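## Task

Scene 1: a game piece with a stripe (green end, magenta end) sits pinched between thumb and index fingertips. Rotate it in one consistent direction for no fewer than six complete revolutions, then stop with the green end aimed directly out from the palm. Only rotation done by fingertips alone, with the piece kept upright between them, is counted. Only this hand may touch it; while turning it may also brush the wrist camera, that camera's post and the final arm link, but contact with anything else, or losing it from the hand, is a failure. The arm and wrist must not move and the palm must face upward throughout, or the task fails. To end, keep the piece motionless briefly with only fingertips on it and no hand motor showing moving or overload or building up toward a shutdown (motors dead from the start are ignored), then declare completion.

## Robot and tools

Robot: one arm ending in a right hand with sixteen motors (index, middle and ring fingers with four hinges each, and a four-hinge thumb). In this job the arm itself must never move; all the work is done by the fingers.

Frames. Poses printed in results are in the scene frame: origin on the table under the arm base, +z up, +y to the left when facing along +x. The hand point sits just past the index/middle knuckles on the palm side. Its own axes: +z runs along straight fingers toward the tips, +x crosses the palm away from the thumb, +y points out of the palm face. 'Palm up' means keeping that +y axis pointing up, which it already does at the start.

execute_actions(actions, cameras). actions is a list of actions; each action is a table of up to 15 rows, one row per 1/30 s control step, and a short table repeats its last row until 15 steps are filled. A row is 24 numbers, each in [-1, 1]. First six: dx, dy, dz, rx, ry, rz, an offset (not a pose) of the hand point from its Hand target at the start of that action, along scene-frame axes; 1.0 equals 0.6 m or 180 degrees, and rx, ry, rz form one rotation vector. Every row counts from that same starting target, and repeating a nonzero offset moves the arm further. Here always send 0 for all six so the arm asks for the same target and stays put. Then sixteen hinge goals in this fixed order: index_mcp, index_abd, index_pip, index_dip, middle_mcp, middle_abd, middle_pip, middle_dip, ring_mcp, ring_abd, ring_pip, ring_dip, thumb_cmc, thumb_axl, thumb_mcp, thumb_ipl. Each is an absolute goal scaled linearly between the hinge's stops. Brackets give degrees at +1 and -1, then the straight value: finger _mcp knuckle bend toward palm as it goes to -1 (-18, +128; +0.75); _abd sideways swing, -1 away from the thumb (-60, +60; 0.00); _pip middle hinge (-29, +108; +0.58); _dip end hinge (-21, +117; +0.70). thumb_cmc swings the thumb from beside the palm to in front of it going to -1 (-20, +120; +0.71); thumb_axl rotates the thumb about its straight line (-27, +140; +0.68), so a bent thumb's tip sweeps away from where it pressed; thumb_mcp (-69, +109; +0.23) and thumb_ipl (-77, +108; +0.17) bend it. Number 23 is current_limit: -1 to +1 maps to 0 to 550 mA for every motor (floor 11 mA); low values can also slow a hinge or leave a finger too weak to lift. Number 24 is speed: goals advance at (speed+1)/2 of 8.5 rad/s. Initial values are current_limit +0.4, speed -0.6; the last sent values persist. To keep the hand unchanged, resend the last sixteen goals plus those two; at a scene's start, first read a result and copy what it shows, since any number you send, including 0, is a command. Images come back only with an empty actions list or when cameras names them (["all"], or names like cam_wrist, cam_head_left, cam_head_right, cam_low, cam_stand).

Result lines: end_effector_position (m) and quat_wxyz in the scene frame, velocities, Hand target, joint positions and torques, and for the hand, per motor in the order above: hand_goal, hand_measured, hand_current_ma (positive pushes toward -1) and hand_state (moving, goal, blocked, overload). A finger presses only while its goal lies past the object's surface, harder the further past, up to the cap. Each motor tallies seconds spent at 495 mA or above and counts back down below it; at 5 s it shuts off for 10 s and then resumes its last goal. Watch the Hand target and position: they must not drift.

move(target, speed, blend, blocking, cameras): drives the hand point along a straight path toward one row or a list of up to 15 rows of offsets from the Hand target; speed in m/s (0.002 to 2, default 0.25). Not needed here since the arm must stay still; any nonzero pose offset risks failing the task.

wait(seconds 0 to 10, cameras) lets time run with the last command held. stop() brakes a running move. zoom_image(camera, region [x0, y0, x1, y1] in pixels, up to 504 by 504) enlarges part of that camera's newest image; useful on cam_wrist to read the stripe's colours and count turns. clear_fault() clears a torque or force fault once a result has reported it. finished_scene(scene) with this scene's number (1 or 2) ends it irreversibly; call it only after the piece is held still with the green end pointing out of the palm.

Cautions: pressing too hard heats and overloads hand motors, while too little grip drops the piece, which fails the task. Use moderate current_limit and slow speed when gaitng the piece, keep only fingertips on it, keep it upright, turn consistently one way, count revolutions from the stripe, and before finishing confirm every live motor reads goal or blocked with low current.

Each tool is called after ">>>" by a JSON object that holds its "method" and its "body", one argument or row to a line.

## Session

>>> {"method": "execute_actions", "body": {
  "actions": []
}}

Scene clock: 0.00 s.
end_effector_position=(+0.7101, -0.0064, +0.5384) hand_goal=(+0.026, +0.886, -0.906, -0.006, +0.754, +0.000, +0.576, +0.696, +0.754, +0.000, +0.576, +0.696, +0.748, -0.072, -0.708, -0.786) hand_measured=(+0.058, +0.892, -0.920, -0.024, +0.760, +0.000, +0.576, +0.696, +0.760, +0.000, +0.576, +0.696, +0.756, -0.144, -0.716, -0.792) hand_current_ma=(+69, +4, -18, -26, +7, +0, +0, +0, +7, +0, +0, +0, +8, -246, -13, -11) hand_state=(blocked, goal, goal, goal, goal, goal, goal, goal, goal, goal, goal, goal, goal, blocked, goal, goal) hand_current_limit=0.40 hand_speed=-0.60 end_effector_quat_wxyz=(+0.692, +0.708, +0.103, +0.093)
Joint positions: [0.308 0.392 1.773 -1.542 1.588 -0.977]
Joint velocities: within noise
Joint torques (N m): no reading
Hand target: +0.7101, -0.0064, +0.5384; +0.692, +0.708, +0.103, +0.093

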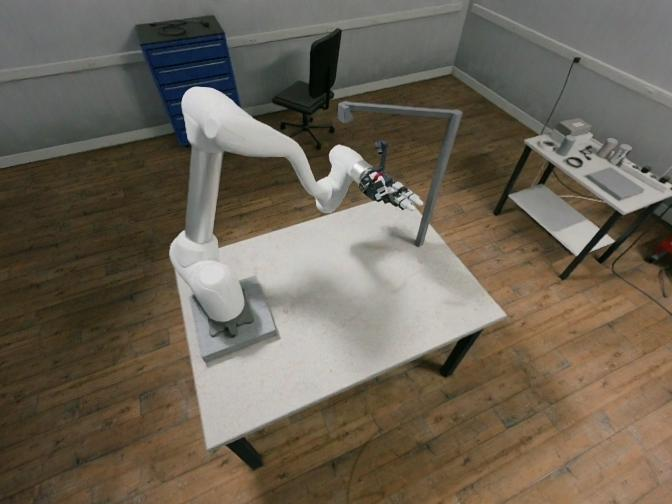

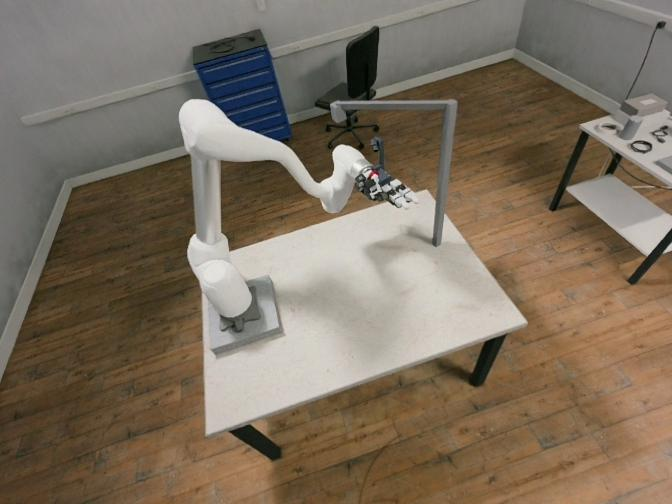

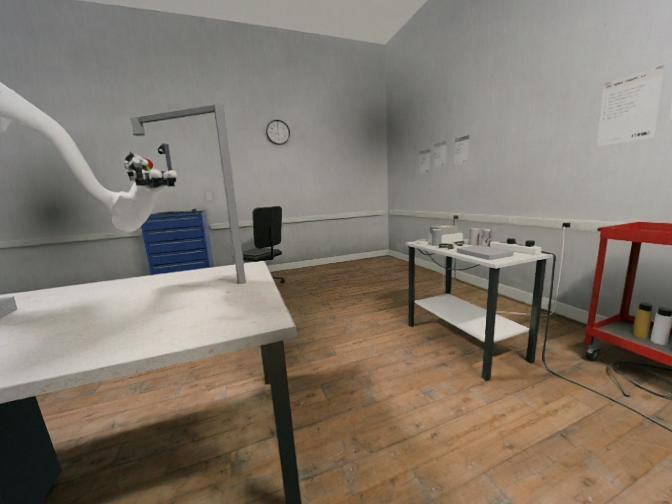

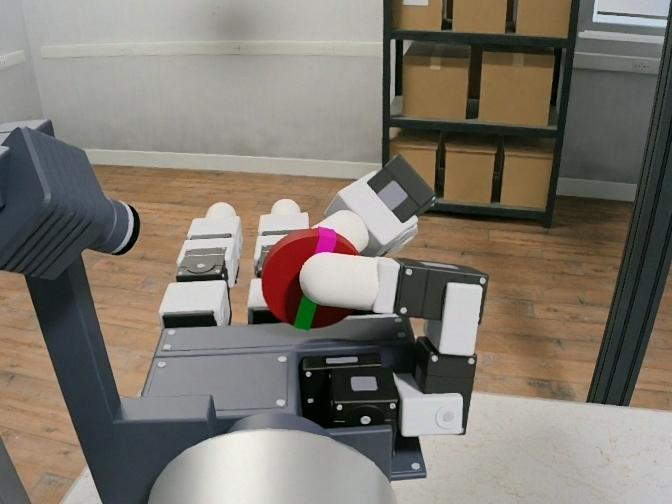

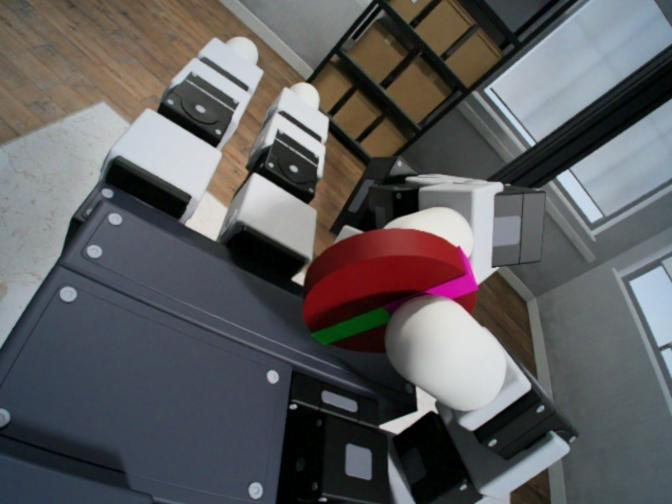

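>>> {"method": "execute_actions", "body": {
  "actions": [
    [[0,0,0,0,0,0,0.026,0.886,-0.906,-0.006,-0.616,0.05,0.81,0.04,0.754,0,0.576,0.696,0.748,-0.072,-0.708,-0.786,0.4,-0.6]],
    [[0,0,0,0,0,0,0.026,0.886,-0.906,-0.006,-0.616,0.05,0.81,0.04,0.754,0,0.576,0.696,0.748,-0.072,-0.708,-0.786,0.4,-0.6]],
    [[0,0,0,0,0,0,0.026,0.886,-0.906,-0.006,-0.616,0.05,0.81,0.04,0.754,0,0.576,0.696,0.748,-0.072,-0.708,-0.786,0.4,-0.6]]
  ],
  "cameras": ["cam_wrist","cam_stand"]
}}

>>> {"method": "execute_actions", "body": {
  "actions": [
    [[0,0,0,0,0,0,0.026,0.886,-0.906,-0.006,-0.616,0.35,0.774,0.04,0.754,0,0.576,0.696,0.748,-0.072,-0.708,-0.786,0.4,-0.6]],
    [[0,0,0,0,0,0,0.026,0.886,-0.906,-0.006,-0.616,0.35,0.774,-0.45,0.754,0,0.576,0.696,0.748,-0.072,-0.708,-0.786,0.4,-0.6]],
    [[0,0,0,0,0,0,0.026,0.886,-0.906,-0.006,-0.616,0.35,0.774,-0.45,0.754,0,0.576,0.696,0.748,-0.072,-0.708,-0.786,0.4,-0.6]]
  ],
  "cameras": ["cam_wrist","cam_stand"]
}}

Scene clock: 77.77 s.
end_effector_position=(+0.7101, -0.0064, +0.5384) hand_goal=(+0.026, +0.886, -0.906, -0.006, -0.616, +0.050, +0.810, +0.040, +0.754, +0.000, +0.576, +0.696, +0.748, -0.072, -0.708, -0.786) hand_measured=(+0.058, +0.892, -0.920, -0.024, -0.610, +0.048, +0.810, +0.042, +0.760, +0.000, +0.576, +0.696, +0.756, -0.144, -0.716, -0.794) hand_current_ma=(+69, +4, -18, -26, +6, -2, +0, +2, +7, +0, +0, +0, +8, -246, -13, -11) hand_state=(blocked, goal, goal, goal, goal, goal, goal, goal, goal, goal, goal, goal, goal, blocked, goal, goal) hand_current_limit=0.40 hand_speed=-0.60 end_effector_quat_wxyz=(+0.692, +0.708, +0.103, +0.093)
Joint positions: [0.308 0.392 1.773 -1.542 1.588 -0.977]
Joint torques (N m): [-2.42 -69.94 -30.9 -1.37 1.13 -0.05]
Hand target: +0.7101, -0.0064, +0.5384; +0.692, +0.708, +0.103, +0.093
Off the commanded pose: 0.000 m, 0 deg.
Step readings (end_effector_position):
0: (+0.7101, -0.0064, +0.5384)
1: (+0.7101, -0.0064, +0.5384)
2: (+0.7101, -0.0064, +0.5384)
4: (+0.7101, -0.0064, +0.5384)
8: (+0.7101, -0.0064, +0.5384)
15: (+0.7101, -0.0064, +0.5384)
16: (+0.7101, -0.0064, +0.5384)
17: (+0.7101, -0.0064, +0.5384)
19: (+0.7101, -0.0064, +0.5384)
23: (+0.7101, -0.0064, +0.5384)
30: (+0.7101, -0.0064, +0.5384)
31: (+0.7101, -0.0064, +0.5384)
32: (+0.7101, -0.0064, +0.5384)
34: (+0.7101, -0.0064, +0.5384)
38: (+0.7101, -0.0064, +0.5384)
45: (+0.7101, -0.0064, +0.5384)
Images, in order (width x height): cam_stand 672x504, cam_wrist 672x504.

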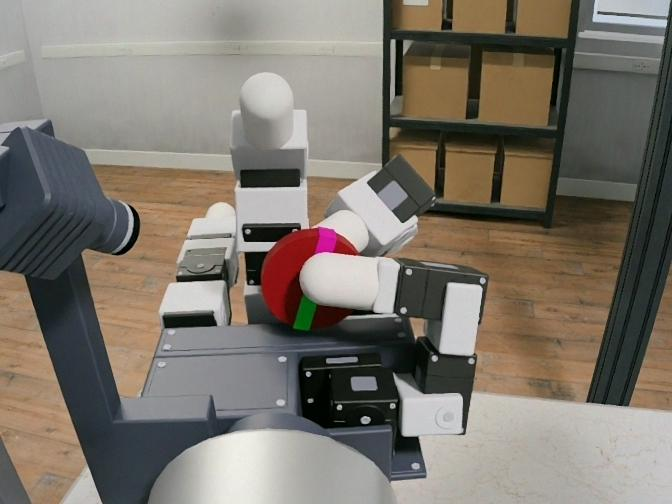

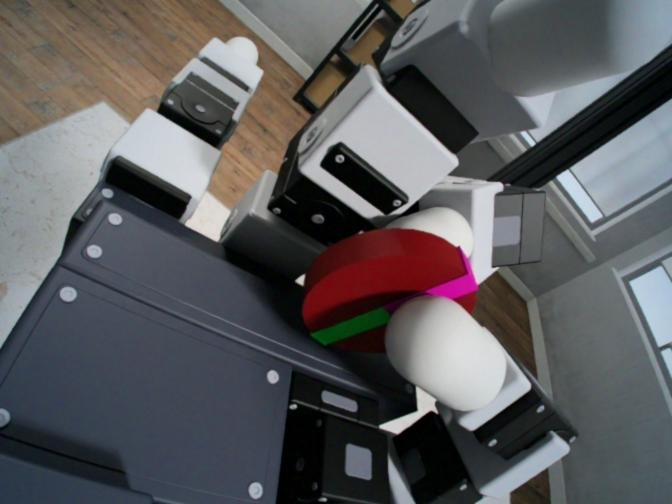

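Scene clock: 79.47 s.
end_effector_position=(+0.7101, -0.0064, +0.5384) hand_goal=(+0.026, +0.886, -0.906, -0.006, -0.616, +0.350, +0.774, -0.450, +0.754, +0.000, +0.576, +0.696, +0.748, -0.072, -0.708, -0.786) hand_measured=(+0.058, +0.882, -0.916, -0.026, -0.586, +0.302, +0.780, -0.448, +0.760, +0.000, +0.576, +0.696, +0.756, -0.144, -0.716, -0.796) hand_current_ma=(+69, -3, -11, -30, +58, -87, +6, +2, +7, +0, +0, +0, +10, -246, -13, -15) hand_state=(blocked, goal, goal, goal, blocked, blocked, goal, goal, goal, goal, goal, goal, goal, blocked, goal, goal) hand_current_limit=0.40 hand_speed=-0.60 end_effector_quat_wxyz=(+0.692, +0.708, +0.103, +0.093)
Joint positions: [0.308 0.392 1.773 -1.542 1.588 -0.977]
Joint torques (N m): [-2.68 -70.26 -31.04 -1.34 1.09 -0.09]
Hand target: +0.7101, -0.0064, +0.5384; +0.692, +0.708, +0.103, +0.093
Off the commanded pose: 0.000 m, 0 deg.
Step readings (end_effector_position):
0: (+0.7101, -0.0064, +0.5384)
1: (+0.7101, -0.0064, +0.5384)
2: (+0.7101, -0.0064, +0.5384)
4: (+0.7101, -0.0064, +0.5384)
8: (+0.7101, -0.0064, +0.5384)
15: (+0.7101, -0.0064, +0.5384)
16: (+0.7101, -0.0064, +0.5384)
17: (+0.7101, -0.0064, +0.5384)
19: (+0.7101, -0.0064, +0.5384)
23: (+0.7101, -0.0064, +0.5384)
30: (+0.7101, -0.0064, +0.5384)
31: (+0.7101, -0.0064, +0.5384)
32: (+0.7101, -0.0064, +0.5384)
34: (+0.7101, -0.0064, +0.5384)
38: (+0.7101, -0.0064, +0.5384)
45: (+0.7101, -0.0064, +0.5384)
Images, in order (width x height): cam_stand 672x504, cam_wrist 672x504.

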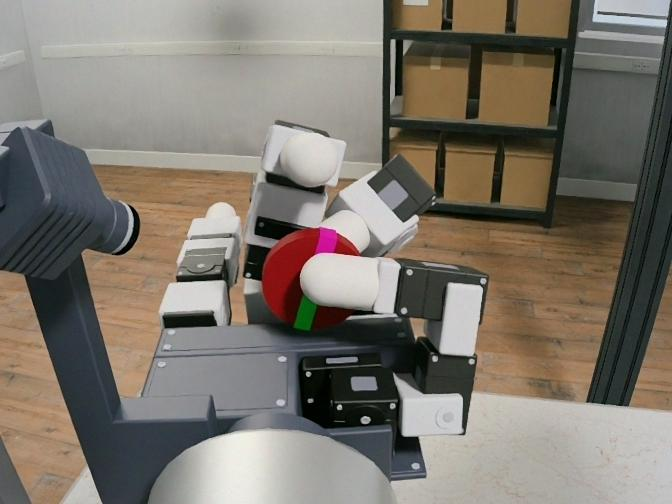

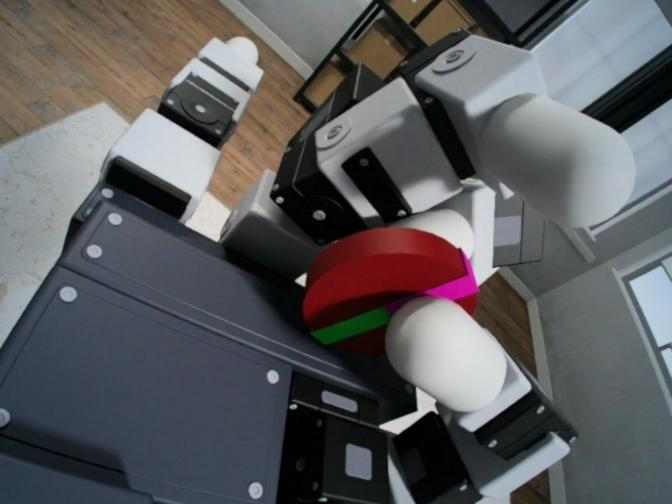

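>>> {"method": "execute_actions", "body": {
  "actions": [
    [[0,0,0,0,0,0,0.026,0.886,-0.906,-0.006,-0.616,0.28,0.8,-0.74,0.754,0,0.576,0.696,0.748,-0.072,-0.708,-0.786,0.4,-0.6]],
    [[0,0,0,0,0,0,0.026,0.886,-0.906,-0.006,-0.616,0.28,0.8,-0.74,0.754,0,0.576,0.696,0.748,-0.072,-0.708,-0.786,0.4,-0.6]]
  ],
  "cameras": ["cam_wrist","cam_stand"]
}}

>>> {"method": "execute_actions", "body": {
  "actions": [
    [[0,0,0,0,0,0,0.026,0.886,-0.906,-0.006,-0.616,0.08,0.76,-0.9,0.754,0,0.576,0.696,0.748,-0.072,-0.708,-0.786,0.4,-0.6]],
    [[0,0,0,0,0,0,0.026,0.886,-0.906,-0.006,-0.616,-0.17,0.52,-1,0.754,0,0.576,0.696,0.748,-0.072,-0.708,-0.786,0.4,-0.6]]
  ],
  "cameras": ["cam_wrist","cam_stand"]
}}

Scene clock: 109.47 s.
end_effector_position=(+0.7101, -0.0064, +0.5384) hand_goal=(+0.026, +0.886, -0.906, -0.006, -0.616, +0.280, +0.800, -0.740, +0.754, +0.000, +0.576, +0.696, +0.748, -0.072, -0.708, -0.786) hand_measured=(+0.058, +0.886, -0.912, -0.026, -0.586, +0.278, +0.798, -0.738, +0.760, +0.000, +0.576, +0.696, +0.756, -0.144, -0.716, -0.796) hand_current_ma=(+69, +0, -6, -30, +58, -2, -1, +2, +7, +0, +0, +0, +10, -246, -13, -15) hand_state=(blocked, goal, goal, goal, blocked, goal, goal, goal, goal, goal, goal, goal, goal, blocked, goal, goal) hand_current_limit=0.40 hand_speed=-0.60 end_effector_quat_wxyz=(+0.692, +0.708, +0.103, +0.093)
Joint positions: [0.308 0.392 1.773 -1.542 1.588 -0.977]
Joint torques (N m): [-2.79 -70.17 -31.04 -1.36 1.12 -0.06]
Hand target: +0.7101, -0.0064, +0.5384; +0.692, +0.708, +0.103, +0.093
Off the commanded pose: 0.000 m, 0 deg.
Step readings (end_effector_position):
0: (+0.7101, -0.0064, +0.5384)
1: (+0.7101, -0.0064, +0.5384)
2: (+0.7101, -0.0064, +0.5384)
4: (+0.7101, -0.0064, +0.5384)
8: (+0.7101, -0.0064, +0.5384)
15: (+0.7101, -0.0064, +0.5384)
16: (+0.7101, -0.0064, +0.5384)
17: (+0.7101, -0.0064, +0.5384)
19: (+0.7101, -0.0064, +0.5384)
23: (+0.7101, -0.0064, +0.5384)
30: (+0.7101, -0.0064, +0.5384)
Images, in order (width x height): cam_stand 672x504, cam_wrist 672x504.

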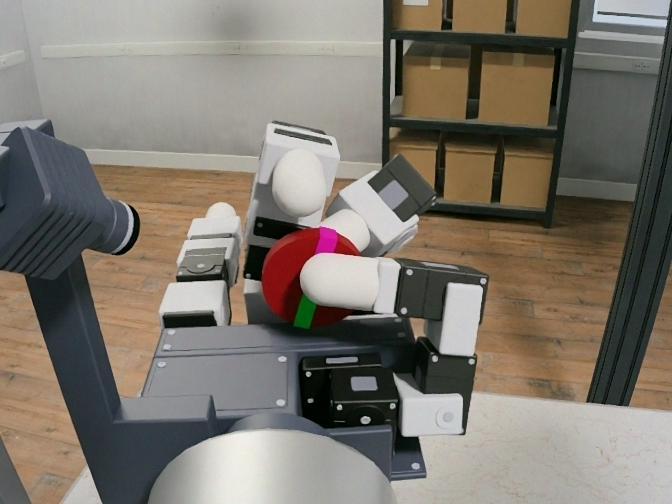

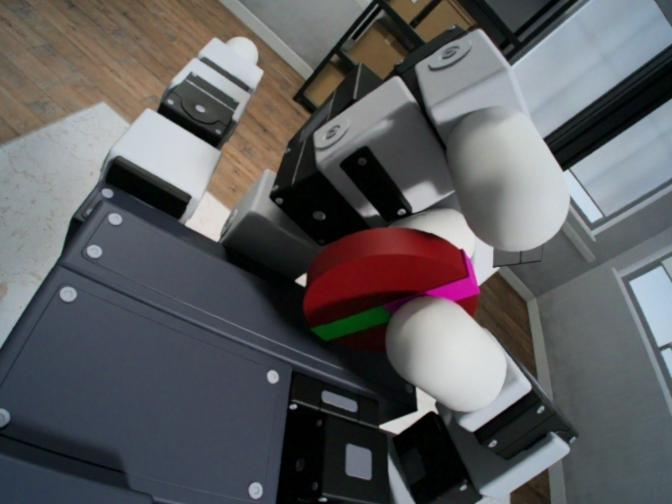

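Scene clock: 110.67 s.
end_effector_position=(+0.7101, -0.0064, +0.5384) hand_goal=(+0.026, +0.886, -0.906, -0.006, -0.616, -0.170, +0.520, -1.000, +0.754, +0.000, +0.576, +0.696, +0.748, -0.072, -0.708, -0.786) hand_measured=(+0.058, +0.890, -0.922, -0.026, -0.612, -0.168, +0.532, -0.992, +0.760, +0.000, +0.576, +0.696, +0.752, -0.138, -0.720, -0.798) hand_current_ma=(+69, +3, -24, -32, +5, +1, +14, +9, +7, +0, +0, +0, +3, -223, -22, -24) hand_state=(blocked, goal, goal, blocked, goal, goal, goal, goal, goal, goal, goal, goal, goal, blocked, goal, goal) hand_current_limit=0.40 hand_speed=-0.60 end_effector_quat_wxyz=(+0.692, +0.708, +0.103, +0.093)
Joint positions: [0.308 0.392 1.773 -1.542 1.588 -0.977]
Joint torques (N m): [-2.44 -70.14 -30.98 -1.36 1.17 -0.06]
Hand target: +0.7101, -0.0064, +0.5384; +0.692, +0.708, +0.103, +0.093
Off the commanded pose: 0.000 m, 0 deg.
Step readings (end_effector_position):
0: (+0.7101, -0.0064, +0.5384)
1: (+0.7101, -0.0064, +0.5384)
2: (+0.7101, -0.0064, +0.5384)
4: (+0.7101, -0.0064, +0.5384)
8: (+0.7101, -0.0064, +0.5384)
15: (+0.7101, -0.0064, +0.5384)
16: (+0.7101, -0.0064, +0.5384)
17: (+0.7101, -0.0064, +0.5384)
19: (+0.7101, -0.0064, +0.5384)
23: (+0.7101, -0.0064, +0.5384)
30: (+0.7101, -0.0064, +0.5384)
Images, in order (width x height): cam_stand 672x504, cam_wrist 672x504.

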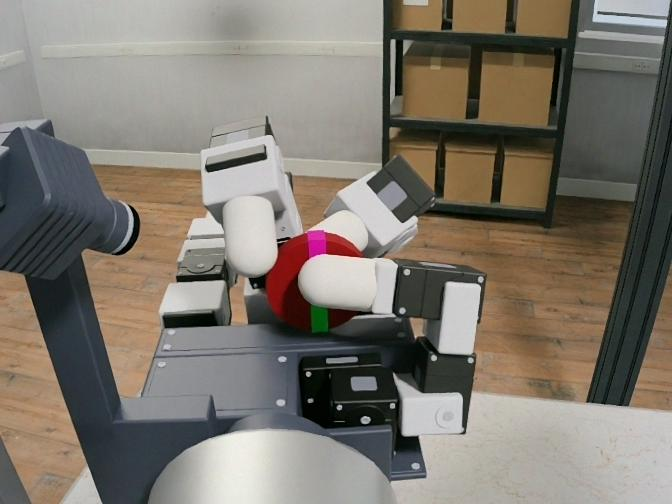

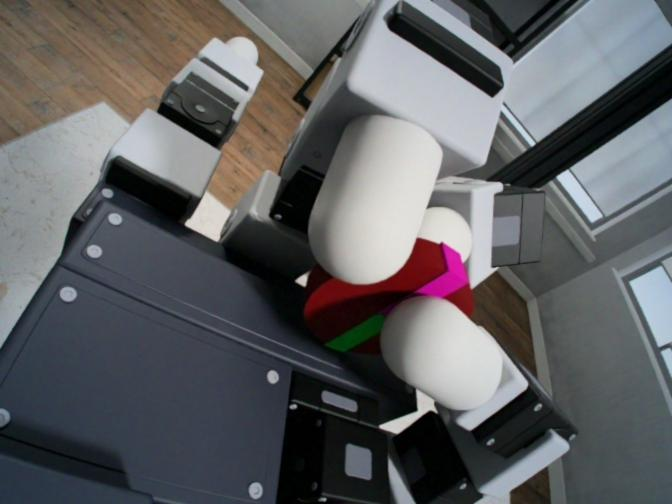

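>>> {"method": "execute_actions", "body": {
  "actions": [
    [[0,0,0,0,0,0,0.026,0.886,-0.906,-0.006,-0.616,-0.17,0.8,-0.4,0.754,0,0.576,0.696,0.748,-0.072,-0.708,-0.786,0.4,-0.4]],
    [[0,0,0,0,0,0,0.026,0.886,-0.906,-0.006,-0.616,0.28,0.8,-0.5,0.754,0,0.576,0.696,0.748,-0.072,-0.708,-0.786,0.4,-0.4]],
    [[0,0,0,0,0,0,0.026,0.886,-0.906,-0.006,-0.616,0.28,0.78,-0.9,0.754,0,0.576,0.696,0.748,-0.072,-0.708,-0.786,0.4,-0.4]]
  ],
  "cameras": ["cam_wrist","cam_stand"]
}}

>>> {"method": "execute_actions", "body": {
  "actions": [
    [[0,0,0,0,0,0,0.026,0.886,-0.906,-0.006,-0.616,0.06,0.67,-1.0,0.754,0,0.576,0.696,0.748,-0.072,-0.708,-0.786,0.4,-0.6]],
    [[0,0,0,0,0,0,0.026,0.886,-0.906,-0.006,-0.616,-0.25,0.4,-1,0.754,0,0.576,0.696,0.748,-0.072,-0.708,-0.786,0.4,-0.6]]
  ],
  "cameras": ["cam_wrist","cam_stand"]
}}

Scene clock: 130.57 s.
end_effector_position=(+0.7101, -0.0064, +0.5384) hand_goal=(+0.026, +0.886, -0.906, -0.006, -0.616, +0.280, +0.780, -0.900, +0.754, +0.000, +0.576, +0.696, +0.748, -0.072, -0.708, -0.786) hand_measured=(+0.058, +0.884, -0.920, -0.026, -0.592, +0.246, +0.790, -0.898, +0.760, +0.000, +0.576, +0.696, +0.754, -0.138, -0.720, -0.798) hand_current_ma=(+69, -1, -18, -33, +42, -56, +10, +2, +7, +0, +0, +0, +7, -223, -22, -24) hand_state=(blocked, goal, goal, blocked, blocked, blocked, goal, goal, goal, goal, goal, goal, goal, blocked, goal, goal) hand_current_limit=0.40 hand_speed=-0.40 end_effector_quat_wxyz=(+0.692, +0.708, +0.103, +0.093)
Joint positions: [0.308 0.392 1.773 -1.542 1.588 -0.977]
Joint torques (N m): [-2.36 -70.44 -30.99 -1.3 1.14 -0.06]
Hand target: +0.7101, -0.0064, +0.5384; +0.692, +0.708, +0.103, +0.093
Off the commanded pose: 0.000 m, 0 deg.
Step readings (end_effector_position):
0: (+0.7101, -0.0064, +0.5384)
1: (+0.7101, -0.0064, +0.5384)
2: (+0.7101, -0.0064, +0.5384)
4: (+0.7101, -0.0064, +0.5384)
8: (+0.7101, -0.0064, +0.5384)
15: (+0.7101, -0.0064, +0.5384)
16: (+0.7101, -0.0064, +0.5384)
17: (+0.7101, -0.0064, +0.5384)
19: (+0.7101, -0.0064, +0.5384)
23: (+0.7101, -0.0064, +0.5384)
30: (+0.7101, -0.0064, +0.5384)
31: (+0.7101, -0.0064, +0.5384)
32: (+0.7101, -0.0064, +0.5384)
34: (+0.7101, -0.0064, +0.5384)
38: (+0.7101, -0.0064, +0.5384)
45: (+0.7101, -0.0064, +0.5384)
Images, in order (width x height): cam_stand 672x504, cam_wrist 672x504.

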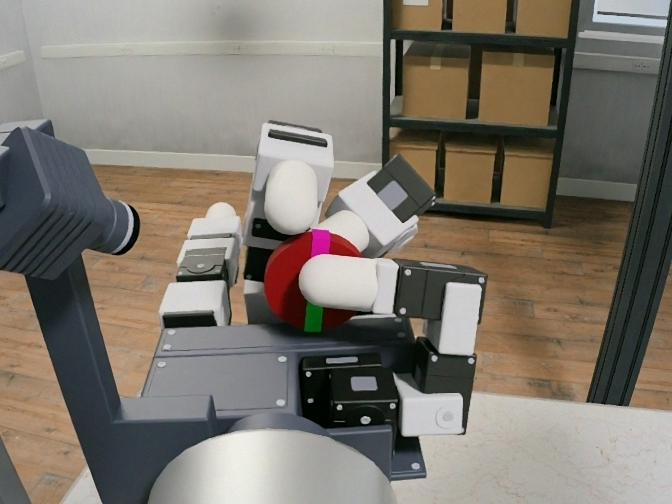

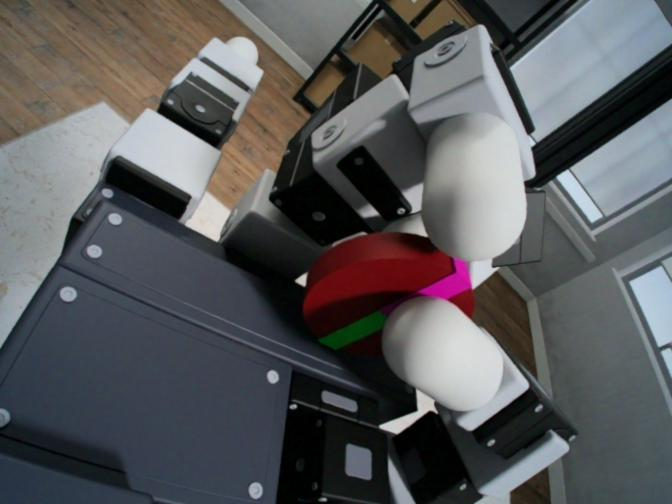

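Scene clock: 131.77 s.
end_effector_position=(+0.7101, -0.0064, +0.5384) hand_goal=(+0.026, +0.886, -0.906, -0.006, -0.616, -0.250, +0.400, -1.000, +0.754, +0.000, +0.576, +0.696, +0.748, -0.072, -0.708, -0.786) hand_measured=(+0.058, +0.890, -0.924, -0.028, -0.604, -0.250, +0.412, -0.992, +0.760, +0.000, +0.576, +0.696, +0.750, -0.136, -0.722, -0.800) hand_current_ma=(+69, +3, -27, -36, +15, +0, +15, +10, +7, +0, +0, +0, +2, -212, -27, -28) hand_state=(blocked, goal, goal, blocked, goal, goal, goal, goal, goal, goal, goal, goal, goal, blocked, goal, goal) hand_current_limit=0.40 hand_speed=-0.60 end_effector_quat_wxyz=(+0.692, +0.708, +0.103, +0.093)
Joint positions: [0.308 0.392 1.773 -1.542 1.588 -0.977]
Joint torques (N m): [-2.67 -70.06 -31.11 -1.34 1.11 -0.03]
Hand target: +0.7101, -0.0064, +0.5384; +0.692, +0.708, +0.103, +0.093
Off the commanded pose: 0.000 m, 0 deg.
Step readings (end_effector_position):
0: (+0.7101, -0.0064, +0.5384)
1: (+0.7101, -0.0064, +0.5384)
2: (+0.7101, -0.0064, +0.5384)
4: (+0.7101, -0.0064, +0.5384)
8: (+0.7101, -0.0064, +0.5384)
15: (+0.7101, -0.0064, +0.5384)
16: (+0.7101, -0.0064, +0.5384)
17: (+0.7101, -0.0064, +0.5384)
19: (+0.7101, -0.0064, +0.5384)
23: (+0.7101, -0.0064, +0.5384)
30: (+0.7101, -0.0064, +0.5384)
Images, in order (width x height): cam_stand 672x504, cam_wrist 672x504.

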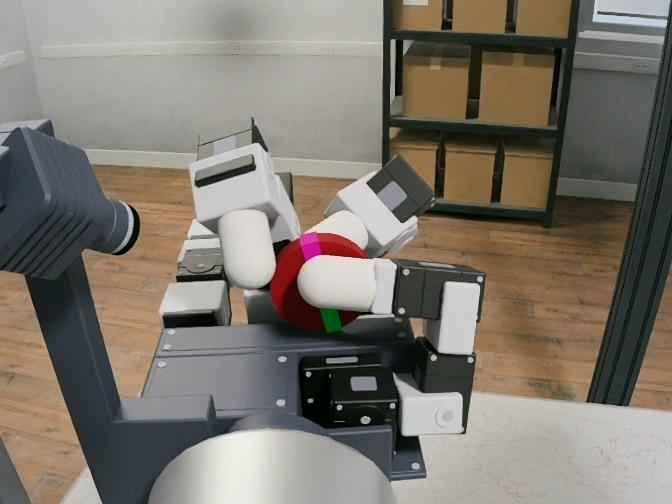

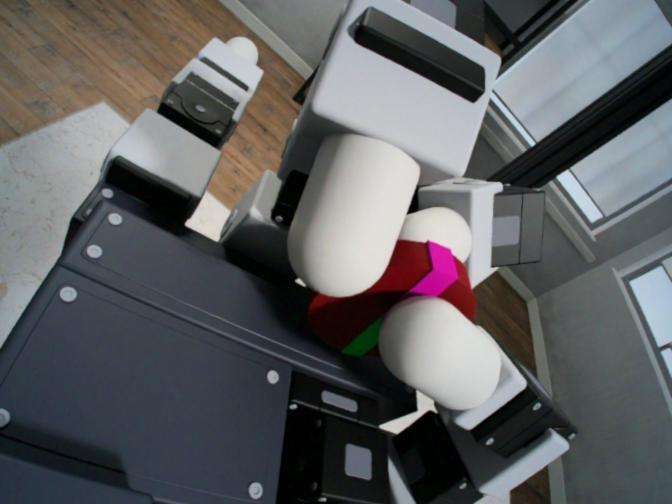

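>>> {"method": "execute_actions", "body": {
  "actions": [
    [[0,0,0,0,0,0,0.026,0.886,-0.906,-0.006,-0.616,-0.3,0.8,0,0.754,0,0.576,0.696,0.748,-0.072,-0.708,-0.786,0.4,0]],
    [[0,0,0,0,0,0,0.026,0.886,-0.906,-0.006,-0.616,0.24,0.8,-0.3,0.754,0,0.576,0.696,0.748,-0.072,-0.708,-0.786,0.4,0]],
    [[0,0,0,0,0,0,0.026,0.886,-0.906,-0.006,-0.616,0.24,0.76,-0.95,0.754,0,0.576,0.696,0.748,-0.072,-0.708,-0.786,0.4,0]],
    [[0,0,0,0,0,0,0.026,0.886,-0.906,-0.006,-0.616,0.0,0.65,-1.0,0.754,0,0.576,0.696,0.748,-0.072,-0.708,-0.786,0.4,-0.6]]
  ],
  "cameras": ["cam_stand"]
}}

>>> {"method": "execute_actions", "body": {
  "actions": [
    [[0,0,0,0,0,0,0.026,0.886,-0.906,-0.006,-0.616,-0.36,0.4,-1,0.754,0,0.576,0.696,0.748,-0.072,-0.708,-0.786,0.4,-0.6]],
    [[0,0,0,0,0,0,0.026,0.886,-0.906,-0.006,-0.616,-0.45,0.8,0,0.754,0,0.576,0.696,0.748,-0.072,-0.708,-0.786,0.4,0]],
    [[0,0,0,0,0,0,0.026,0.886,-0.906,-0.006,-0.616,0.24,0.8,-0.3,0.754,0,0.576,0.696,0.748,-0.072,-0.708,-0.786,0.4,0]],
    [[0,0,0,0,0,0,0.026,0.886,-0.906,-0.006,-0.616,0.24,0.76,-0.95,0.754,0,0.576,0.696,0.748,-0.072,-0.708,-0.786,0.4,0]]
  ],
  "cameras": ["cam_stand","cam_wrist"]
}}

Scene clock: 159.40 s.
end_effector_position=(+0.7101, -0.0064, +0.5384) hand_goal=(+0.026, +0.886, -0.906, -0.006, -0.616, +0.000, +0.650, -1.000, +0.754, +0.000, +0.576, +0.696, +0.748, -0.072, -0.708, -0.786) hand_measured=(+0.058, +0.892, -0.922, -0.028, -0.612, +0.002, +0.652, -0.998, +0.760, +0.000, +0.576, +0.696, +0.752, -0.136, -0.722, -0.800) hand_current_ma=(+69, +4, -23, -36, +3, +2, +2, +2, +7, +0, +0, +0, +4, -212, -27, -28) hand_state=(blocked, goal, goal, blocked, goal, goal, goal, goal, goal, goal, goal, goal, goal, blocked, goal, goal) hand_current_limit=0.40 hand_speed=-0.60 end_effector_quat_wxyz=(+0.692, +0.708, +0.103, +0.093)
Joint positions: [0.308 0.392 1.773 -1.542 1.588 -0.977]
Joint torques (N m): [-2.45 -70.16 -30.91 -1.37 1.13 -0.04]
Hand target: +0.7101, -0.0064, +0.5384; +0.692, +0.708, +0.103, +0.093
Off the commanded pose: 0.000 m, 0 deg.
Step readings (end_effector_position):
0: (+0.7101, -0.0064, +0.5384)
1: (+0.7101, -0.0064, +0.5384)
2: (+0.7101, -0.0064, +0.5384)
4: (+0.7101, -0.0064, +0.5384)
8: (+0.7101, -0.0064, +0.5384)
15: (+0.7101, -0.0064, +0.5384)
16: (+0.7101, -0.0064, +0.5384)
17: (+0.7101, -0.0064, +0.5384)
19: (+0.7101, -0.0064, +0.5384)
23: (+0.7101, -0.0064, +0.5384)
30: (+0.7101, -0.0064, +0.5384)
31: (+0.7101, -0.0064, +0.5384)
32: (+0.7101, -0.0064, +0.5384)
34: (+0.7101, -0.0064, +0.5384)
38: (+0.7101, -0.0064, +0.5384)
45: (+0.7101, -0.0064, +0.5384)
46: (+0.7101, -0.0064, +0.5384)
47: (+0.7101, -0.0064, +0.5384)
49: (+0.7101, -0.0064, +0.5384)
53: (+0.7101, -0.0064, +0.5384)
60: (+0.7101, -0.0064, +0.5384)
Images, in order (width x height): cam_stand 672x504.

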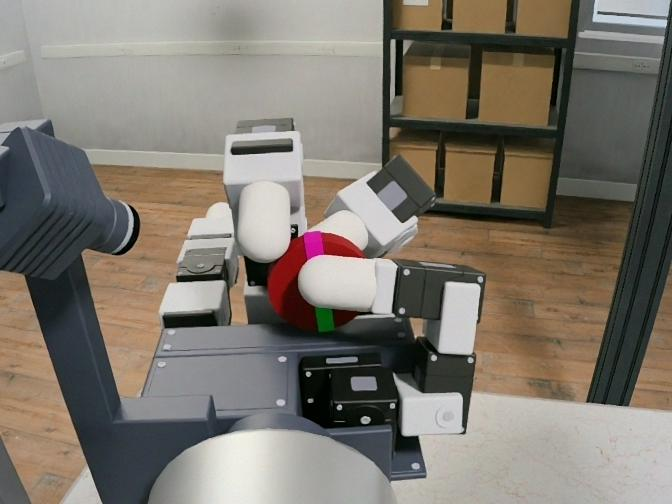

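Scene clock: 161.60 s.
end_effector_position=(+0.7101, -0.0064, +0.5384) hand_goal=(+0.026, +0.886, -0.906, -0.006, -0.616, +0.240, +0.760, -0.950, +0.754, +0.000, +0.576, +0.696, +0.748, -0.072, -0.708, -0.786) hand_measured=(+0.058, +0.884, -0.920, -0.028, -0.594, +0.212, +0.770, -0.948, +0.760, +0.000, +0.576, +0.696, +0.754, -0.136, -0.722, -0.800) hand_current_ma=(+69, +0, -18, -36, +37, -43, +10, +2, +7, +0, +0, +0, +5, -212, -27, -28) hand_state=(blocked, goal, goal, blocked, blocked, blocked, goal, goal, goal, goal, goal, goal, goal, blocked, goal, goal) hand_current_limit=0.40 hand_speed=0.00 end_effector_quat_wxyz=(+0.692, +0.708, +0.103, +0.093)
Joint positions: [0.308 0.392 1.773 -1.542 1.588 -0.977]
Joint torques (N m): [-2.21 -69.93 -30.85 -1.34 1.08 -0.05]
Hand target: +0.7101, -0.0064, +0.5384; +0.692, +0.708, +0.103, +0.093
Off the commanded pose: 0.000 m, 0 deg.
Step readings (end_effector_position):
0: (+0.7101, -0.0064, +0.5384)
1: (+0.7101, -0.0064, +0.5384)
2: (+0.7101, -0.0064, +0.5384)
4: (+0.7101, -0.0064, +0.5384)
8: (+0.7101, -0.0064, +0.5384)
15: (+0.7101, -0.0064, +0.5384)
16: (+0.7101, -0.0064, +0.5384)
17: (+0.7101, -0.0064, +0.5384)
19: (+0.7101, -0.0064, +0.5384)
23: (+0.7101, -0.0064, +0.5384)
30: (+0.7101, -0.0064, +0.5384)
31: (+0.7101, -0.0064, +0.5384)
32: (+0.7101, -0.0064, +0.5384)
34: (+0.7101, -0.0064, +0.5384)
38: (+0.7101, -0.0064, +0.5384)
45: (+0.7101, -0.0064, +0.5384)
46: (+0.7101, -0.0064, +0.5384)
47: (+0.7101, -0.0064, +0.5384)
49: (+0.7101, -0.0064, +0.5384)
53: (+0.7101, -0.0064, +0.5384)
60: (+0.7101, -0.0064, +0.5384)
Images, in order (width x height): cam_stand 672x504, cam_wrist 672x504.

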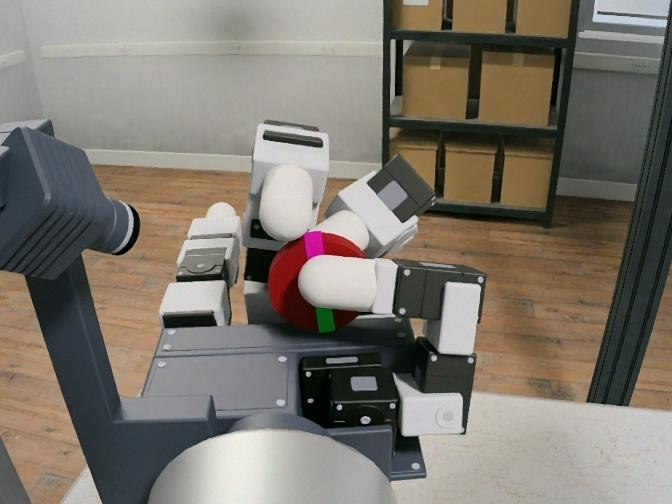

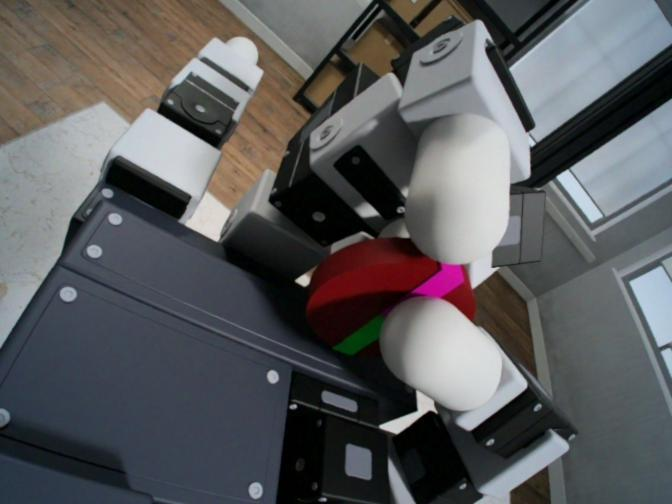

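>>> {"method": "execute_actions", "body": {
  "actions": [
    [[0,0,0,0,0,0,0.026,0.886,-0.906,-0.006,-0.616,0.0,0.63,-1.0,0.754,0,0.576,0.696,0.748,-0.072,-0.708,-0.786,0.4,-0.6]],
    [[0,0,0,0,0,0,0.026,0.886,-0.906,-0.006,-0.616,-0.25,0.35,-1,0.754,0,0.576,0.696,0.748,-0.072,-0.708,-0.786,0.4,-0.6]]
  ],
  "cameras": ["cam_stand"]
}}

>>> {"method": "execute_actions", "body": {
  "actions": [
    [[0,0,0,0,0,0,0.026,0.886,-0.906,-0.006,-0.616,-0.7,0.35,-1,0.754,0,0.576,0.696,0.748,-0.072,-0.708,-0.786,0.4,0]],
    [[0,0,0,0,0,0,0.026,0.886,-0.906,-0.006,-0.616,-0.7,0.8,-0.2,0.754,0,0.576,0.696,0.748,-0.072,-0.708,-0.786,0.4,0]],
    [[0,0,0,0,0,0,0.026,0.886,-0.906,-0.006,-0.616,0.22,0.8,-0.2,0.754,0,0.576,0.696,0.748,-0.072,-0.708,-0.786,0.4,0]],
    [[0,0,0,0,0,0,0.026,0.886,-0.906,-0.006,-0.616,0.22,0.7,-1,0.754,0,0.576,0.696,0.748,-0.072,-0.708,-0.786,0.4,0]]
  ],
  "cameras": ["cam_stand"]
}}

>>> {"method": "execute_actions", "body": {
  "actions": [
    [[0,0,0,0,0,0,0.026,0.886,-0.906,-0.006,-0.616,0.0,0.6,-1.0,0.754,0,0.576,0.696,0.748,-0.072,-0.708,-0.786,0.4,-0.6]],
    [[0,0,0,0,0,0,0.026,0.886,-0.906,-0.006,-0.616,-0.25,0.3,-1,0.754,0,0.576,0.696,0.748,-0.072,-0.708,-0.786,0.4,-0.6]]
  ],
  "cameras": ["cam_stand"]
}}

Scene clock: 180.13 s.
end_effector_position=(+0.7101, -0.0064, +0.5384) hand_goal=(+0.026, +0.886, -0.906, -0.006, -0.616, -0.250, +0.350, -1.000, +0.754, +0.000, +0.576, +0.696, +0.748, -0.072, -0.708, -0.786) hand_measured=(+0.060, +0.892, -0.922, -0.028, -0.612, -0.252, +0.366, -0.996, +0.760, +0.000, +0.576, +0.696, +0.750, -0.136, -0.722, -0.800) hand_current_ma=(+72, +4, -24, -36, +4, -1, +23, +3, +7, +0, +0, +0, +1, -208, -28, -29) hand_state=(blocked, goal, goal, blocked, goal, goal, goal, goal, goal, goal, goal, goal, goal, blocked, goal, goal) hand_current_limit=0.40 hand_speed=-0.60 end_effector_quat_wxyz=(+0.692, +0.708, +0.103, +0.093)
Joint positions: [0.308 0.392 1.773 -1.542 1.588 -0.977]
Joint torques (N m): [-2.41 -70.14 -30.95 -1.32 1.15 -0.03]
Hand target: +0.7101, -0.0064, +0.5384; +0.692, +0.708, +0.103, +0.093
Off the commanded pose: 0.000 m, 0 deg.
Step readings (end_effector_position):
0: (+0.7101, -0.0064, +0.5384)
1: (+0.7101, -0.0064, +0.5384)
2: (+0.7101, -0.0064, +0.5384)
4: (+0.7101, -0.0064, +0.5384)
8: (+0.7101, -0.0064, +0.5384)
15: (+0.7101, -0.0064, +0.5384)
16: (+0.7101, -0.0064, +0.5384)
17: (+0.7101, -0.0064, +0.5384)
19: (+0.7101, -0.0064, +0.5384)
23: (+0.7101, -0.0064, +0.5384)
30: (+0.7101, -0.0064, +0.5384)
Images, in order (width x height): cam_stand 672x504.

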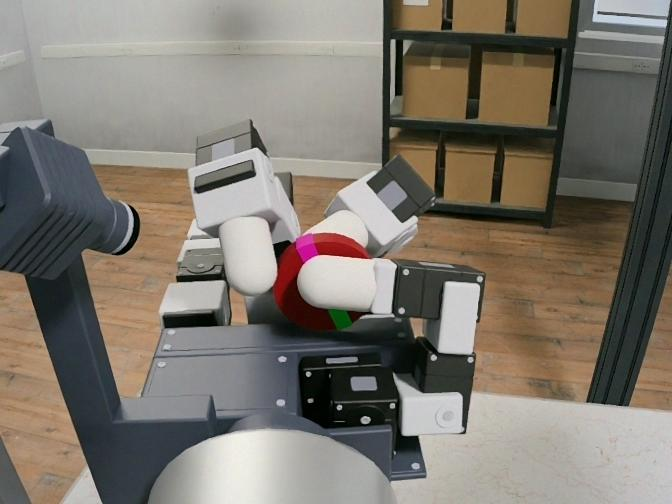

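Scene clock: 182.33 s.
end_effector_position=(+0.7101, -0.0064, +0.5384) hand_goal=(+0.026, +0.886, -0.906, -0.006, -0.616, +0.220, +0.700, -1.000, +0.754, +0.000, +0.576, +0.696, +0.748, -0.072, -0.708, -0.786) hand_measured=(+0.060, +0.884, -0.920, -0.028, -0.594, +0.194, +0.710, -0.990, +0.760, +0.000, +0.576, +0.696, +0.754, -0.136, -0.722, -0.800) hand_current_ma=(+72, -1, -19, -37, +39, -36, +12, +12, +7, +0, +0, +0, +5, -208, -28, -29) hand_state=(blocked, goal, goal, blocked, blocked, blocked, goal, goal, goal, goal, goal, goal, goal, blocked, goal, goal) hand_current_limit=0.40 hand_speed=0.00 end_effector_quat_wxyz=(+0.692, +0.708, +0.103, +0.093)
Joint positions: [0.308 0.392 1.773 -1.542 1.588 -0.977]
Joint torques (N m): [-2.45 -70.08 -31.03 -1.35 1.13 -0.07]
Hand target: +0.7101, -0.0064, +0.5384; +0.692, +0.708, +0.103, +0.093
Off the commanded pose: 0.000 m, 0 deg.
Step readings (end_effector_position):
0: (+0.7101, -0.0064, +0.5384)
1: (+0.7101, -0.0064, +0.5384)
2: (+0.7101, -0.0064, +0.5384)
4: (+0.7101, -0.0064, +0.5384)
8: (+0.7101, -0.0064, +0.5384)
15: (+0.7101, -0.0064, +0.5384)
16: (+0.7101, -0.0064, +0.5384)
17: (+0.7101, -0.0064, +0.5384)
19: (+0.7101, -0.0064, +0.5384)
23: (+0.7101, -0.0064, +0.5384)
30: (+0.7101, -0.0064, +0.5384)
31: (+0.7101, -0.0064, +0.5384)
32: (+0.7101, -0.0064, +0.5384)
34: (+0.7101, -0.0064, +0.5384)
38: (+0.7101, -0.0064, +0.5384)
45: (+0.7101, -0.0064, +0.5384)
46: (+0.7101, -0.0064, +0.5384)
47: (+0.7101, -0.0064, +0.5384)
49: (+0.7101, -0.0064, +0.5384)
53: (+0.7101, -0.0064, +0.5384)
60: (+0.7101, -0.0064, +0.5384)
Images, in order (width x height): cam_stand 672x504.

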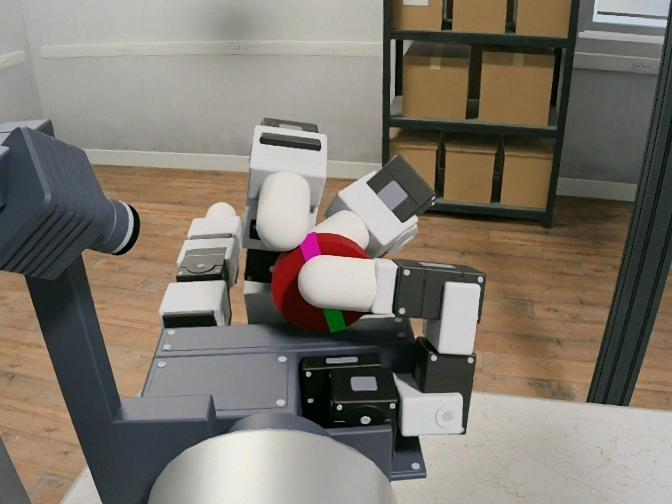

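Scene clock: 183.53 s.
end_effector_position=(+0.7101, -0.0064, +0.5384) hand_goal=(+0.026, +0.886, -0.906, -0.006, -0.616, -0.250, +0.300, -1.000, +0.754, +0.000, +0.576, +0.696, +0.748, -0.072, -0.708, -0.786) hand_measured=(+0.062, +0.892, -0.922, -0.028, -0.612, -0.252, +0.322, -0.992, +0.760, +0.000, +0.576, +0.696, +0.750, -0.132, -0.722, -0.802) hand_current_ma=(+79, +4, -23, -37, +3, -1, +35, +9, +7, +0, +0, +0, +2, -196, -29, -33) hand_state=(blocked, goal, goal, blocked, goal, goal, blocked, goal, goal, goal, goal, goal, goal, blocked, goal, goal) hand_current_limit=0.40 hand_speed=-0.60 end_effector_quat_wxyz=(+0.692, +0.708, +0.103, +0.093)
Joint positions: [0.308 0.392 1.773 -1.542 1.588 -0.977]
Joint torques (N m): [-2.34 -70.22 -30.98 -1.32 1.13 -0.03]
Hand target: +0.7101, -0.0064, +0.5384; +0.692, +0.708, +0.103, +0.093
Off the commanded pose: 0.000 m, 0 deg.
Step readings (end_effector_position):
0: (+0.7101, -0.0064, +0.5384)
1: (+0.7101, -0.0064, +0.5384)
2: (+0.7101, -0.0064, +0.5384)
4: (+0.7101, -0.0064, +0.5384)
8: (+0.7101, -0.0064, +0.5384)
15: (+0.7101, -0.0064, +0.5384)
16: (+0.7101, -0.0064, +0.5384)
17: (+0.7101, -0.0064, +0.5384)
19: (+0.7101, -0.0064, +0.5384)
23: (+0.7101, -0.0064, +0.5384)
30: (+0.7101, -0.0064, +0.5384)
Images, in order (width x height): cam_stand 672x504.

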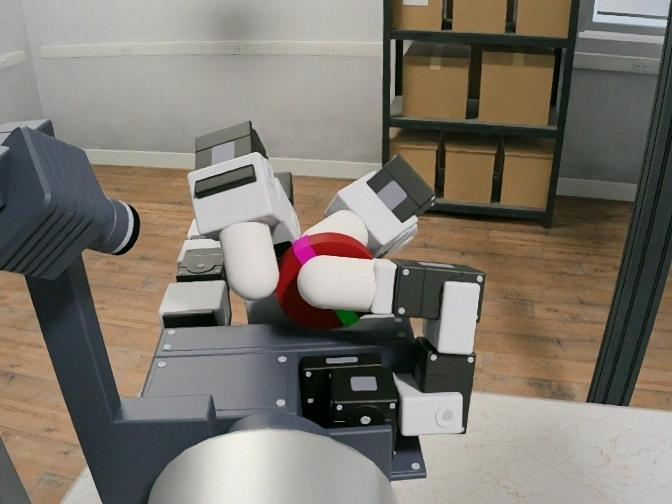

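>>> {"method": "execute_actions", "body": {
  "actions": [
    [[0,0,0,0,0,0,0.026,0.886,-0.906,-0.006,-0.616,-0.8,0.3,-1,0.754,0,0.576,0.696,0.748,-0.072,-0.708,-0.786,0.4,0]],
    [[0,0,0,0,0,0,0.026,0.886,-0.906,-0.006,-0.616,-0.7,0.8,-0.2,0.754,0,0.576,0.696,0.748,-0.072,-0.708,-0.786,0.4,0]],
    [[0,0,0,0,0,0,0.026,0.886,-0.906,-0.006,-0.616,0.24,0.8,-0.2,0.754,0,0.576,0.696,0.748,-0.072,-0.708,-0.786,0.4,0]],
    [[0,0,0,0,0,0,0.026,0.886,-0.906,-0.006,-0.616,0.24,0.6,-1,0.754,0,0.576,0.696,0.748,-0.072,-0.708,-0.786,0.4,0]]
  ],
  "cameras": ["cam_stand","cam_wrist"]
}}

>>> {"method": "execute_actions", "body": {
  "actions": [
    [[0,0,0,0,0,0,0.026,0.886,-0.906,-0.006,-0.616,-0.12,0.55,-1.0,0.754,0,0.576,0.696,0.748,-0.072,-0.708,-0.786,0.4,-0.6]]
  ],
  "cameras": ["cam_stand"]
}}

>>> {"method": "execute_actions", "body": {
  "actions": [
    [[0,0,0,0,0,0,0.026,0.886,-0.906,-0.006,-0.616,-0.8,0.55,-1,0.754,0,0.576,0.696,0.748,-0.072,-0.708,-0.786,0.4,0]],
    [[0,0,0,0,0,0,0.026,0.886,-0.906,-0.006,-0.616,-0.7,0.8,-0.2,0.754,0,0.576,0.696,0.748,-0.072,-0.708,-0.786,0.4,0]]
  ],
  "cameras": ["cam_stand"]
}}

Scene clock: 216.23 s.
end_effector_position=(+0.7101, -0.0064, +0.5384) hand_goal=(+0.026, +0.886, -0.906, -0.006, -0.616, +0.240, +0.600, -1.000, +0.754, +0.000, +0.576, +0.696, +0.748, -0.072, -0.708, -0.786) hand_measured=(+0.062, +0.876, -0.924, -0.036, -0.586, +0.210, +0.618, -0.942, +0.760, +0.000, +0.576, +0.696, +0.754, -0.132, -0.722, -0.802) hand_current_ma=(+77, -10, -26, -53, +59, -46, +26, +137, +7, +0, +0, +0, +7, -196, -26, -35) hand_state=(blocked, goal, goal, blocked, blocked, blocked, goal, blocked, goal, goal, goal, goal, goal, blocked, goal, goal) hand_current_limit=0.40 hand_speed=0.00 end_effector_quat_wxyz=(+0.692, +0.708, +0.103, +0.093)
Joint positions: [0.308 0.392 1.773 -1.542 1.588 -0.977]
Joint torques (N m): [-2.52 -69.99 -31.05 -1.3 1.11 -0.09]
Hand target: +0.7101, -0.0064, +0.5384; +0.692, +0.708, +0.103, +0.093
Off the commanded pose: 0.000 m, 0 deg.
Step readings (end_effector_position):
0: (+0.7101, -0.0064, +0.5384)
1: (+0.7101, -0.0064, +0.5384)
2: (+0.7101, -0.0064, +0.5384)
4: (+0.7101, -0.0064, +0.5384)
8: (+0.7101, -0.0064, +0.5384)
15: (+0.7101, -0.0064, +0.5384)
16: (+0.7101, -0.0064, +0.5384)
17: (+0.7101, -0.0064, +0.5384)
19: (+0.7101, -0.0064, +0.5384)
23: (+0.7101, -0.0064, +0.5384)
30: (+0.7101, -0.0064, +0.5384)
31: (+0.7101, -0.0064, +0.5384)
32: (+0.7101, -0.0064, +0.5384)
34: (+0.7101, -0.0064, +0.5384)
38: (+0.7101, -0.0064, +0.5384)
45: (+0.7101, -0.0064, +0.5384)
46: (+0.7101, -0.0064, +0.5384)
47: (+0.7101, -0.0064, +0.5384)
49: (+0.7101, -0.0064, +0.5384)
53: (+0.7101, -0.0064, +0.5384)
60: (+0.7101, -0.0064, +0.5384)
Images, in order (width x height): cam_stand 672x504, cam_wrist 672x504.

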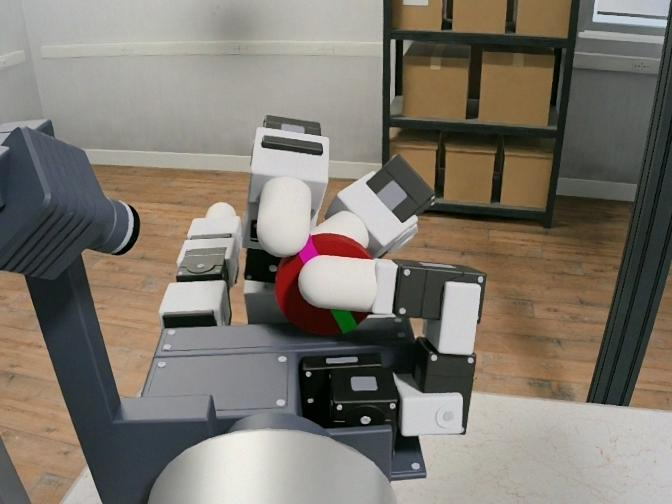

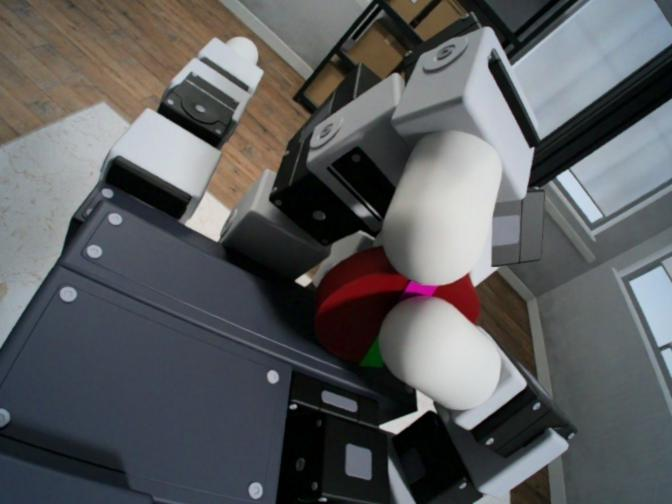

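Scene clock: 216.93 s.
end_effector_position=(+0.7101, -0.0064, +0.5384) hand_goal=(+0.026, +0.886, -0.906, -0.006, -0.616, -0.120, +0.550, -1.000, +0.754, +0.000, +0.576, +0.696, +0.748, -0.072, -0.708, -0.786) hand_measured=(+0.062, +0.890, -0.924, -0.036, -0.614, -0.118, +0.552, -0.998, +0.760, +0.000, +0.576, +0.696, +0.750, -0.132, -0.722, -0.802) hand_current_ma=(+77, +3, -29, -53, +1, +1, +2, +2, +7, +0, +0, +0, +2, -193, -27, -36) hand_state=(blocked, goal, goal, blocked, goal, goal, goal, goal, goal, goal, goal, goal, goal, blocked, goal, goal) hand_current_limit=0.40 hand_speed=-0.60 end_effector_quat_wxyz=(+0.692, +0.708, +0.103, +0.093)
Joint positions: [0.308 0.392 1.773 -1.542 1.588 -0.977]
Joint torques (N m): [-2.41 -70.28 -31 -1.34 1.11 -0.03]
Hand target: +0.7101, -0.0064, +0.5384; +0.692, +0.708, +0.103, +0.093
Off the commanded pose: 0.000 m, 0 deg.
Step readings (end_effector_position):
0: (+0.7101, -0.0064, +0.5384)
1: (+0.7101, -0.0064, +0.5384)
2: (+0.7101, -0.0064, +0.5384)
4: (+0.7101, -0.0064, +0.5384)
8: (+0.7101, -0.0064, +0.5384)
15: (+0.7101, -0.0064, +0.5384)
Images, in order (width x height): cam_stand 672x504.

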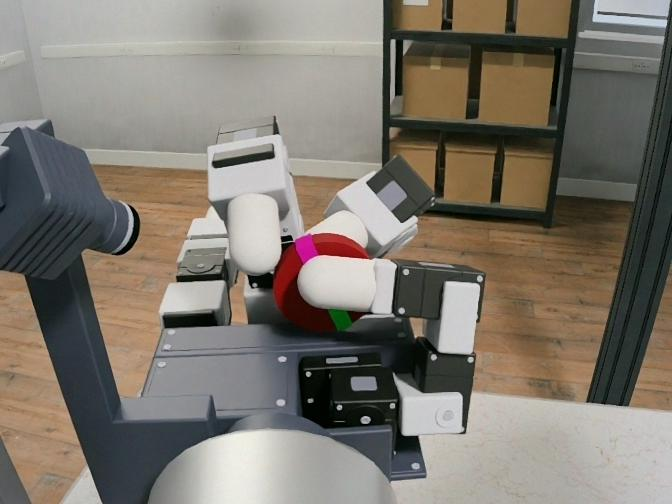

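Scene clock: 218.13 s.
end_effector_position=(+0.7101, -0.0064, +0.5384) hand_goal=(+0.026, +0.886, -0.906, -0.006, -0.616, -0.700, +0.800, -0.200, +0.754, +0.000, +0.576, +0.696, +0.748, -0.072, -0.708, -0.786) hand_measured=(+0.062, +0.890, -0.924, -0.036, -0.614, -0.708, +0.798, -0.204, +0.760, +0.000, +0.576, +0.696, +0.750, -0.132, -0.722, -0.802) hand_current_ma=(+77, +3, -29, -53, +1, -7, -2, -3, +7, +0, +0, +0, +2, -193, -27, -36) hand_state=(blocked, goal, goal, blocked, goal, goal, goal, goal, goal, goal, goal, goal, goal, blocked, goal, goal) hand_current_limit=0.40 hand_speed=0.00 end_effector_quat_wxyz=(+0.692, +0.708, +0.103, +0.093)
Joint positions: [0.308 0.392 1.773 -1.542 1.588 -0.977]
Joint torques (N m): [-2.41 -70.26 -31.05 -1.34 1.14 -0.05]
Hand target: +0.7101, -0.0064, +0.5384; +0.692, +0.708, +0.103, +0.093
Off the commanded pose: 0.000 m, 0 deg.
Step readings (end_effector_position):
0: (+0.7101, -0.0064, +0.5384)
1: (+0.7101, -0.0064, +0.5384)
2: (+0.7101, -0.0064, +0.5384)
4: (+0.7101, -0.0064, +0.5384)
8: (+0.7101, -0.0064, +0.5384)
15: (+0.7101, -0.0064, +0.5384)
16: (+0.7101, -0.0064, +0.5384)
17: (+0.7101, -0.0064, +0.5384)
19: (+0.7101, -0.0064, +0.5384)
23: (+0.7101, -0.0064, +0.5384)
30: (+0.7101, -0.0064, +0.5384)
Images, in order (width x height): cam_stand 672x504.

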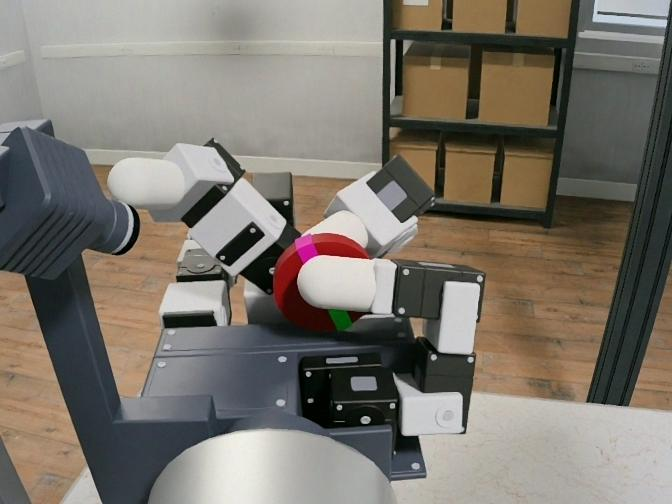

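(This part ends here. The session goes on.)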